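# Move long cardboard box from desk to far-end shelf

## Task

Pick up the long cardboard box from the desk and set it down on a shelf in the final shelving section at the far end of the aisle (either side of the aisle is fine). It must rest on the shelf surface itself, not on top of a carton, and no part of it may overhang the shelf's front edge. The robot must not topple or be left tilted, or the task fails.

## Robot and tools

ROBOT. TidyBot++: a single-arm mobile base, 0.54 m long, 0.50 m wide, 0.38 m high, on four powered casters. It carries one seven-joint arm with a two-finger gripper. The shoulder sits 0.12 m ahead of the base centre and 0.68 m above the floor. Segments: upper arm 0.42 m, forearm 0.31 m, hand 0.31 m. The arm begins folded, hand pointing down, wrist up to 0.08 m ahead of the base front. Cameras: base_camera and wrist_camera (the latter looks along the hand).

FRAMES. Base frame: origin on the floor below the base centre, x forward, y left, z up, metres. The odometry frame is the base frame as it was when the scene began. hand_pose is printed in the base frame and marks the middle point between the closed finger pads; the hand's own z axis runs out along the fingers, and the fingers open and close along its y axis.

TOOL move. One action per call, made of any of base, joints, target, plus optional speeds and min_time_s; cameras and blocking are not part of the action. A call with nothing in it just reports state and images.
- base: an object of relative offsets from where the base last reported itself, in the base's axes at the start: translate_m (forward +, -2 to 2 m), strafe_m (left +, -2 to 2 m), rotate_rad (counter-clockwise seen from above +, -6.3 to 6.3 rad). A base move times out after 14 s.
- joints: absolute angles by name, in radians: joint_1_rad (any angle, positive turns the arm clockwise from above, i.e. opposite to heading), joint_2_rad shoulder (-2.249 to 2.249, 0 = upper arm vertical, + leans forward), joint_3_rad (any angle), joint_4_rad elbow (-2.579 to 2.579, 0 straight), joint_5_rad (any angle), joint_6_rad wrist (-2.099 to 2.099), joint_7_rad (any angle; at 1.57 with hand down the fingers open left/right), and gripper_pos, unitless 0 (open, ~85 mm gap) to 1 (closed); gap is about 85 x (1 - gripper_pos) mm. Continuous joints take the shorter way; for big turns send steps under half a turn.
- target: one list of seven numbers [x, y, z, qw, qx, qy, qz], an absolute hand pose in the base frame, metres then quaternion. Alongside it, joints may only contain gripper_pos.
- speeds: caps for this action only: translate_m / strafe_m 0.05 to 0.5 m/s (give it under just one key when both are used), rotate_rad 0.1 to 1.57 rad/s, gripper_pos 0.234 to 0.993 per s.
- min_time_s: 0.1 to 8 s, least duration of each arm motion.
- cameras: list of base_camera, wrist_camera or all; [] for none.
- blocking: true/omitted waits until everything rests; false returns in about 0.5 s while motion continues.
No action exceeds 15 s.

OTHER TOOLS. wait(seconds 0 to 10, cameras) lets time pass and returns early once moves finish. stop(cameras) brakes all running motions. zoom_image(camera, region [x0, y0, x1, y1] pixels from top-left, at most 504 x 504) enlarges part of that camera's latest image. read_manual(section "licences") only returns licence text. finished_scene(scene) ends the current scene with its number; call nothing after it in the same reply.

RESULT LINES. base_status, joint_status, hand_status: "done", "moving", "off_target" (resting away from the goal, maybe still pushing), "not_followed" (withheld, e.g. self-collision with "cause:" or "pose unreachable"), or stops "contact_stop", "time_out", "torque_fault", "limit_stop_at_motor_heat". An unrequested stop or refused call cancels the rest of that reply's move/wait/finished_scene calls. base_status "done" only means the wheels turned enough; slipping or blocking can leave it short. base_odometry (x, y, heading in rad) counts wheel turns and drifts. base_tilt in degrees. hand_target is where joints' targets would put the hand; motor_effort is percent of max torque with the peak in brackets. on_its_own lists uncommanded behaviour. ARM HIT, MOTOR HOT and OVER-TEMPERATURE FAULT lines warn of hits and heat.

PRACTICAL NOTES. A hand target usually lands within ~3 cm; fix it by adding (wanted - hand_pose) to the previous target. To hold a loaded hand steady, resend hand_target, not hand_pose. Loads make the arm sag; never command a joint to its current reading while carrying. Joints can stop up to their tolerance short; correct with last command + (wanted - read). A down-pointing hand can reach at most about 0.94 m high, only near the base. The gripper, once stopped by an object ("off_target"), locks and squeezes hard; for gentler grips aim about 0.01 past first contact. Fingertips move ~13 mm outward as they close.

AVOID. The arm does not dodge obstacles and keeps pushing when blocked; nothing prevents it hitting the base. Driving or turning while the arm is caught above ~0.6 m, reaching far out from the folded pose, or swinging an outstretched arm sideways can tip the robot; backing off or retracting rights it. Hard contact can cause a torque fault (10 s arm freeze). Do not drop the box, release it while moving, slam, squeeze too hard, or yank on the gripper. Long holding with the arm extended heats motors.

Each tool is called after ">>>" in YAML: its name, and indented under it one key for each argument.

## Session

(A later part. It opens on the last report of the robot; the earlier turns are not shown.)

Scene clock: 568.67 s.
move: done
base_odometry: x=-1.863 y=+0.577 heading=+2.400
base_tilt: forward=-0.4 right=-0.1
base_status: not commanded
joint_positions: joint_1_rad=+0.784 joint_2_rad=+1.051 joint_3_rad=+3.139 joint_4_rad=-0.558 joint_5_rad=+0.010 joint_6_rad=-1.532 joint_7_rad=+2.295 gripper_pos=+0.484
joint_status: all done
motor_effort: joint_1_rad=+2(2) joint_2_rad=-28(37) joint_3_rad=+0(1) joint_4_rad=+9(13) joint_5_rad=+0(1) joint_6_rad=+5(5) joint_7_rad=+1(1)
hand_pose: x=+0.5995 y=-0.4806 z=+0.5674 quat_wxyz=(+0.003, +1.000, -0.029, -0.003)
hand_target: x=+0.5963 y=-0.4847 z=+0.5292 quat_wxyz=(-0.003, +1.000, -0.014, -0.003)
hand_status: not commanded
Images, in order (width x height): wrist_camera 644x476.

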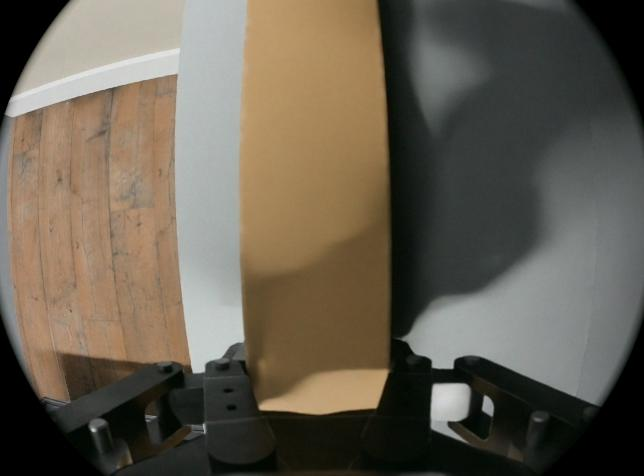

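>>> move:
  joints: {"joint_4_rad": -0.585, "joint_6_rad": -1.485}
  min_time_s: 1.0

>>> move:
  joints: {"gripper_pos": 0.0}
  speeds: {"gripper_pos": 0.3}
  cameras: ["wrist_camera"]

Scene clock: 572.37 s.
move: done
base_odometry: x=-1.863 y=+0.577 heading=+2.400
base_tilt: forward=-0.4 right=-0.1
base_status: not commanded
joint_positions: joint_1_rad=+0.784 joint_2_rad=+1.051 joint_3_rad=+3.139 joint_4_rad=-0.558 joint_5_rad=+0.010 joint_6_rad=-1.532 joint_7_rad=+2.295 gripper_pos=+0.484
joint_status: all done
motor_effort: joint_1_rad=+2(2) joint_2_rad=-29(29) joint_3_rad=+0(1) joint_4_rad=+10(10) joint_5_rad=+1(1) joint_6_rad=+5(6) joint_7_rad=+1(1)
hand_pose: x=+0.5995 y=-0.4806 z=+0.5674 quat_wxyz=(+0.003, +1.000, -0.029, -0.003)
hand_target: x=+0.5971 y=-0.4854 z=+0.5386 quat_wxyz=(-0.003, +1.000, -0.014, -0.003)
hand_status: not commanded
pictures: none

Scene clock: 574.57 s.
move: done
base_odometry: x=-1.863 y=+0.577 heading=+2.400
base_tilt: forward=-0.4 right=-0.1
base_status: not commanded
joint_positions: joint_1_rad=+0.784 joint_2_rad=+1.068 joint_3_rad=+3.139 joint_4_rad=-0.563 joint_5_rad=+0.010 joint_6_rad=-1.512 joint_7_rad=+2.295 gripper_pos=+0.000
joint_status: all done
motor_effort: joint_1_rad=+0(3) joint_2_rad=-44(45) joint_3_rad=-1(2) joint_4_rad=+14(15) joint_5_rad=+0(1) joint_6_rad=+0(5) joint_7_rad=+1(1)
hand_pose: x=+0.6012 y=-0.4825 z=+0.5547 quat_wxyz=(+0.003, +1.000, -0.029, -0.003)
hand_target: x=+0.5971 y=-0.4854 z=+0.5386 quat_wxyz=(-0.003, +1.000, -0.014, -0.003)
hand_status: not commanded
Images, in order (width x height): wrist_camera 644x476.

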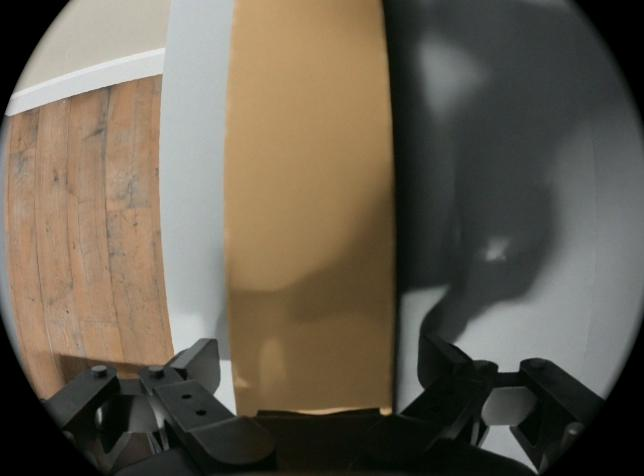

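>>> move:
  joints: {"joint_4_rad": -0.45, "joint_6_rad": -1.64}
  min_time_s: 2
  cameras: ["wrist_camera"]

Scene clock: 595.43 s.
move: done
base_odometry: x=-1.863 y=+0.577 heading=+2.400
base_tilt: forward=-0.3 right=-0.1
base_status: not commanded
joint_positions: joint_1_rad=+0.784 joint_2_rad=+1.068 joint_3_rad=+3.139 joint_4_rad=-0.480 joint_5_rad=+0.010 joint_6_rad=-1.594 joint_7_rad=+2.295 gripper_pos=+0.000
joint_status: all done
motor_effort: joint_1_rad=+1(1) joint_2_rad=-44(45) joint_3_rad=-1(1) joint_4_rad=+14(16) joint_5_rad=+0(0) joint_6_rad=+0(2) joint_7_rad=+0(2)
hand_pose: x=+0.6016 y=-0.4829 z=+0.5805 quat_wxyz=(+0.003, +1.000, -0.029, -0.003)
hand_target: x=+0.5935 y=-0.4818 z=+0.5811 quat_wxyz=(-0.010, +1.000, -0.014, -0.010)
hand_status: not commanded
Images, in order (width x height): wrist_camera 644x476.

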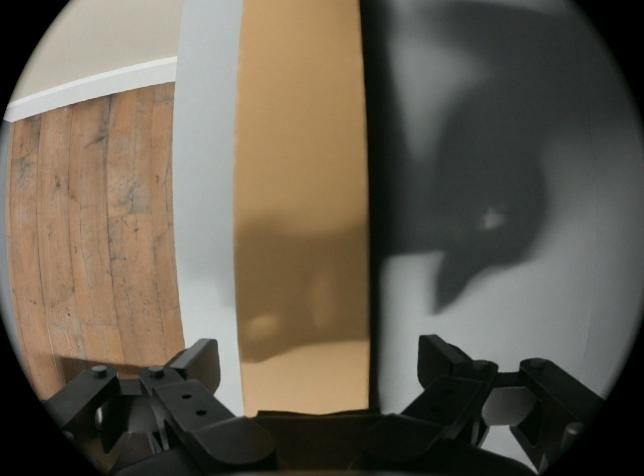

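>>> move:
  joints: {"joint_4_rad": -0.365, "joint_6_rad": -1.725}
  min_time_s: 2.5
  cameras: ["wrist_camera"]

Scene clock: 599.90 s.
move: done
base_odometry: x=-1.863 y=+0.577 heading=+2.400
base_tilt: forward=-0.4 right=-0.1
base_status: not commanded
joint_positions: joint_1_rad=+0.784 joint_2_rad=+1.068 joint_3_rad=+3.139 joint_4_rad=-0.396 joint_5_rad=+0.010 joint_6_rad=-1.679 joint_7_rad=+2.295 gripper_pos=+0.000
joint_status: all done
motor_effort: joint_1_rad=+0(1) joint_2_rad=-44(44) joint_3_rad=-1(1) joint_4_rad=+15(15) joint_5_rad=+0(0) joint_6_rad=+0(1) joint_7_rad=+1(1)
hand_pose: x=+0.6002 y=-0.4816 z=+0.6069 quat_wxyz=(+0.003, +1.000, -0.030, -0.003)
hand_target: x=+0.5920 y=-0.4802 z=+0.6077 quat_wxyz=(-0.010, +1.000, -0.014, -0.010)
hand_status: not commanded
Images, in order (width x height): wrist_camera 644x476.

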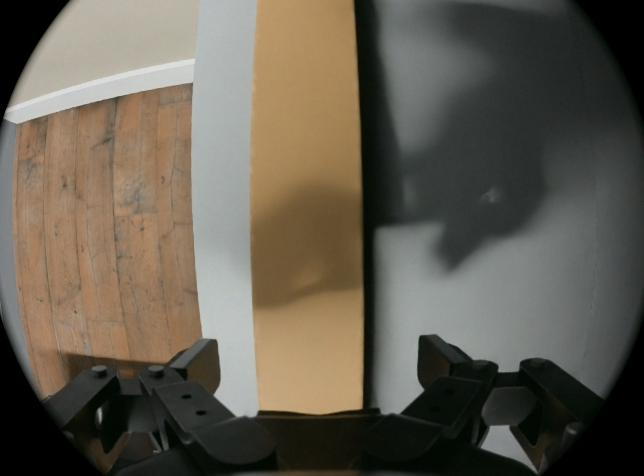

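>>> move:
  joints: {"joint_4_rad": -0.335, "joint_6_rad": -1.755}
  min_time_s: 2
  cameras: ["wrist_camera"]

Scene clock: 608.03 s.
move: done
base_odometry: x=-1.863 y=+0.577 heading=+2.400
base_tilt: forward=-0.3 right=-0.1
base_status: not commanded
joint_positions: joint_1_rad=+0.784 joint_2_rad=+1.068 joint_3_rad=+3.139 joint_4_rad=-0.367 joint_5_rad=+0.010 joint_6_rad=-1.709 joint_7_rad=+2.295 gripper_pos=+0.000
joint_status: all done
motor_effort: joint_1_rad=+1(1) joint_2_rad=-44(45) joint_3_rad=-1(2) joint_4_rad=+14(15) joint_5_rad=+0(0) joint_6_rad=+0(2) joint_7_rad=+1(2)
hand_pose: x=+0.5992 y=-0.4807 z=+0.6161 quat_wxyz=(+0.002, +1.000, -0.030, -0.004)
hand_target: x=+0.5911 y=-0.4793 z=+0.6171 quat_wxyz=(-0.010, +1.000, -0.014, -0.010)
hand_status: not commanded
Images, in order (width x height): wrist_camera 644x476.

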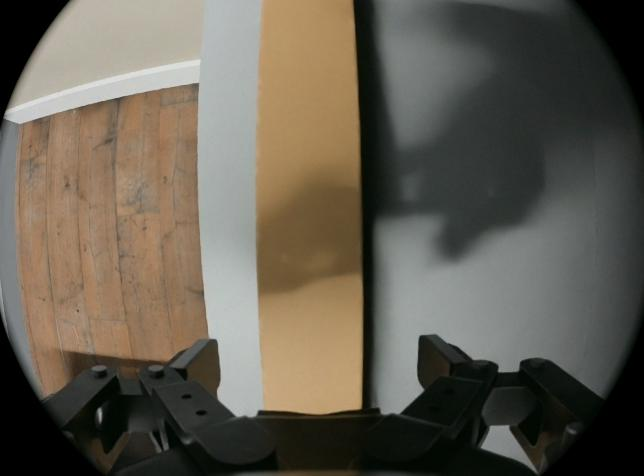

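>>> move:
  base: {"strafe_m": 0.04}
  speeds: {"strafe_m": 0.05}
  cameras: ["wrist_camera"]

Scene clock: 614.63 s.
move: done
base_odometry: x=-1.890 y=+0.547 heading=+2.400
base_tilt: forward=-0.4 right=-0.1
base_status: done
joint_positions: joint_1_rad=+0.786 joint_2_rad=+1.068 joint_3_rad=+3.139 joint_4_rad=-0.366 joint_5_rad=+0.010 joint_6_rad=-1.713 joint_7_rad=+2.295 gripper_pos=+0.000
joint_status: not commanded
motor_effort: joint_1_rad=+0(5) joint_2_rad=-44(48) joint_3_rad=-1(2) joint_4_rad=+14(15) joint_5_rad=+0(1) joint_6_rad=+0(1) joint_7_rad=+0(1)
hand_pose: x=+0.5978 y=-0.4807 z=+0.6163 quat_wxyz=(+0.001, +1.000, -0.031, -0.005)
hand_target: x=+0.5911 y=-0.4793 z=+0.6171 quat_wxyz=(-0.010, +1.000, -0.014, -0.010)
hand_status: not commanded
Images, in order (width x height): wrist_camera 644x476.

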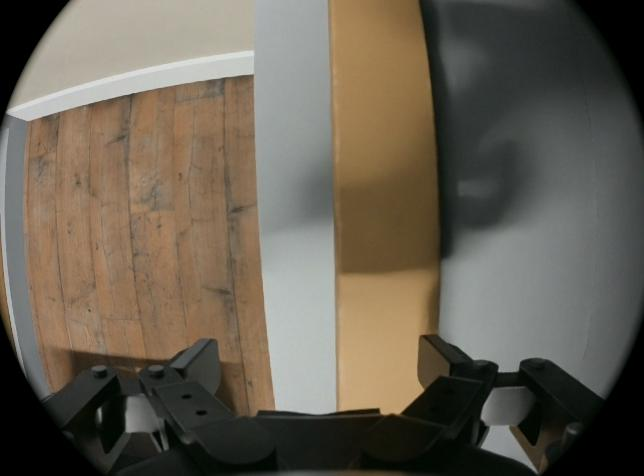

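>>> move:
  base: {"strafe_m": 0.06}
  speeds: {"strafe_m": 0.1}
  cameras: ["wrist_camera"]

>>> move:
  joints: {"joint_2_rad": 0.45, "joint_4_rad": -1.44, "joint_6_rad": -1.17}
  min_time_s: 3
  cameras: ["wrist_camera"]

Scene clock: 624.77 s.
move: done
base_odometry: x=-1.931 y=+0.503 heading=+2.400
base_tilt: forward=-0.4 right=-0.1
base_status: done
joint_positions: joint_1_rad=+0.790 joint_2_rad=+1.068 joint_3_rad=+3.139 joint_4_rad=-0.365 joint_5_rad=+0.010 joint_6_rad=-1.716 joint_7_rad=+2.295 gripper_pos=+0.000
joint_status: not commanded
motor_effort: joint_1_rad=+1(5) joint_2_rad=-43(46) joint_3_rad=-1(2) joint_4_rad=+14(15) joint_5_rad=+0(1) joint_6_rad=+0(1) joint_7_rad=+1(1)
hand_pose: x=+0.5953 y=-0.4823 z=+0.6165 quat_wxyz=(+0.001, +0.999, -0.033, -0.005)
hand_target: x=+0.5911 y=-0.4793 z=+0.6171 quat_wxyz=(-0.010, +1.000, -0.014, -0.010)
hand_status: not commanded
Images, in order (width x height): wrist_camera 644x476.

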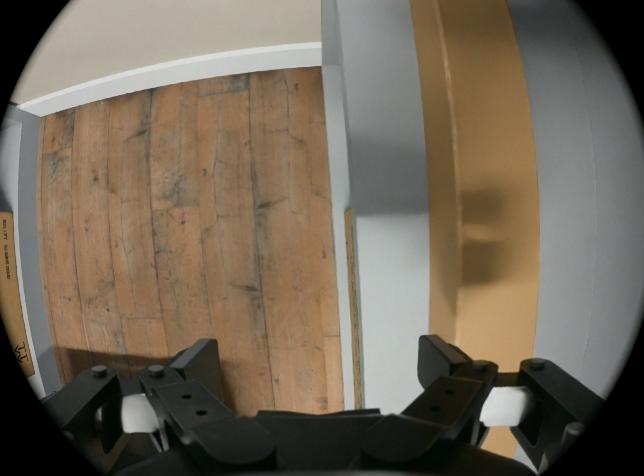

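Scene clock: 628.07 s.
move: done
base_odometry: x=-1.931 y=+0.503 heading=+2.400
base_tilt: forward=-0.4 right=-0.1
base_status: not commanded
joint_positions: joint_1_rad=+0.790 joint_2_rad=+0.510 joint_3_rad=+3.139 joint_4_rad=-1.410 joint_5_rad=+0.010 joint_6_rad=-1.217 joint_7_rad=+2.295 gripper_pos=+0.000
joint_status: all done
motor_effort: joint_1_rad=+1(1) joint_2_rad=-30(45) joint_3_rad=-1(2) joint_4_rad=+13(15) joint_5_rad=+0(1) joint_6_rad=+0(2) joint_7_rad=+1(1)
hand_pose: x=+0.4719 y=-0.3572 z=+0.6303 quat_wxyz=(+0.005, +1.000, -0.030, -0.001)
hand_target: x=+0.4749 y=-0.3609 z=+0.6518 quat_wxyz=(+0.029, +0.999, -0.014, +0.029)
hand_status: not commanded
Images, in order (width x height): wrist_camera 644x476.

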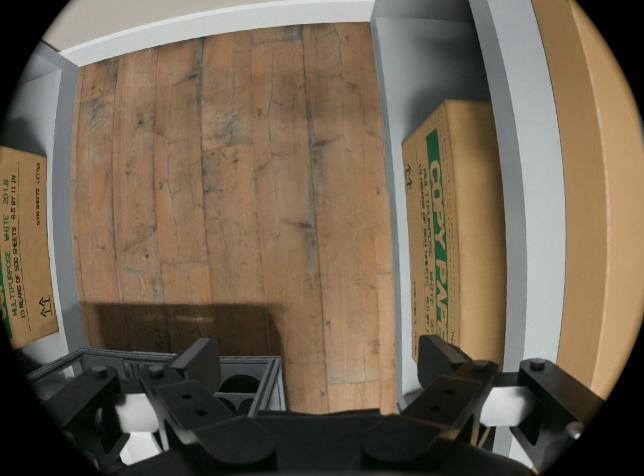

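>>> move:
  base: {"strafe_m": -0.09}
  speeds: {"strafe_m": 0.2}
  joints: {"joint_1_rad": 0.2, "joint_2_rad": -0.3, "joint_4_rad": -2.4, "joint_6_rad": 0.5, "joint_7_rad": 1.52}
  min_time_s: 4
  cameras: ["wrist_camera"]

Scene clock: 635.37 s.
move: done
base_odometry: x=-1.870 y=+0.569 heading=+2.401
base_tilt: forward=-0.4 right=-0.1
base_status: done
joint_positions: joint_1_rad=+0.218 joint_2_rad=-0.270 joint_3_rad=+3.140 joint_4_rad=-2.369 joint_5_rad=+0.010 joint_6_rad=+0.451 joint_7_rad=+1.564 gripper_pos=+0.000
joint_status: all done
motor_effort: joint_1_rad=+1(4) joint_2_rad=-9(30) joint_3_rad=+0(2) joint_4_rad=+16(18) joint_5_rad=+0(1) joint_6_rad=+10(10) joint_7_rad=+1(1)
hand_pose: x=+0.5783 y=-0.0980 z=+0.9049 quat_wxyz=(+0.073, +0.730, -0.077, +0.675)
hand_target: x=+0.5683 y=-0.0897 z=+0.9160 quat_wxyz=(+0.052, +0.712, -0.090, +0.695)
hand_status: not commanded
Images, in order (width x height): wrist_camera 644x476.

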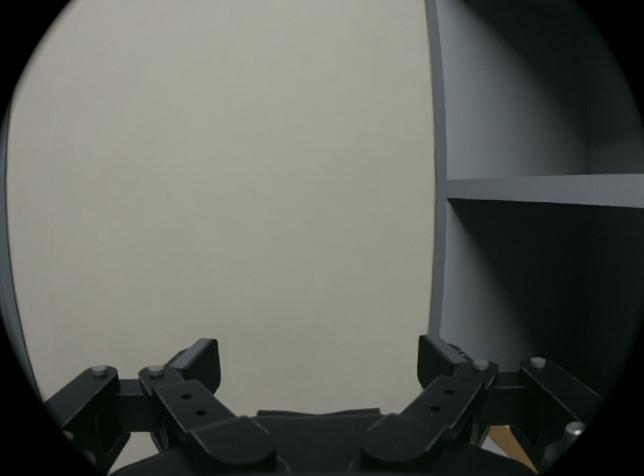

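>>> move:
  base: {"translate_m": -0.8}
  speeds: {"translate_m": 0.3}
  joints: {"joint_1_rad": 0.3, "joint_6_rad": 0.3}
  cameras: ["wrist_camera"]

Scene clock: 640.27 s.
move: done
base_odometry: x=-1.280 y=+0.029 heading=+2.400
base_tilt: forward=-0.4 right=-0.1
base_status: done
joint_positions: joint_1_rad=+0.286 joint_2_rad=-0.285 joint_3_rad=+3.140 joint_4_rad=-2.373 joint_5_rad=+0.010 joint_6_rad=+0.347 joint_7_rad=+1.563 gripper_pos=+0.000
joint_status: all done
motor_effort: joint_1_rad=+0(2) joint_2_rad=-8(12) joint_3_rad=+0(1) joint_4_rad=+17(18) joint_5_rad=+0(1) joint_6_rad=+10(11) joint_7_rad=+0(1)
hand_pose: x=+0.5629 y=-0.1275 z=+0.8772 quat_wxyz=(+0.091, +0.757, -0.107, +0.638)
hand_target: x=+0.5495 y=-0.1318 z=+0.8543 quat_wxyz=(+0.077, +0.771, -0.137, +0.617)
hand_status: not commanded
Images, in order (width x height): wrist_camera 644x476.

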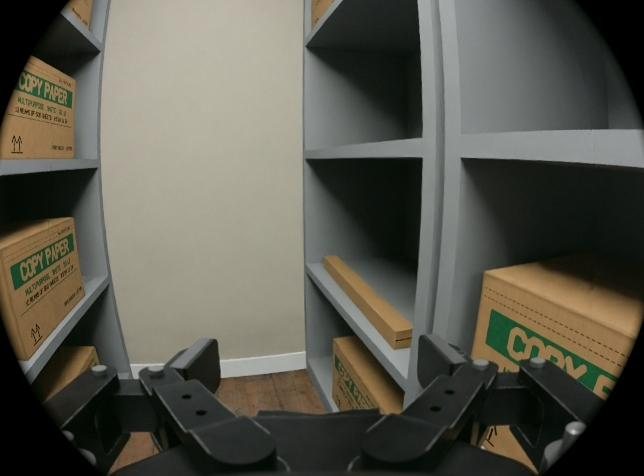

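>>> finished_scene:
  scene: 1

The scene is finished: the task was done.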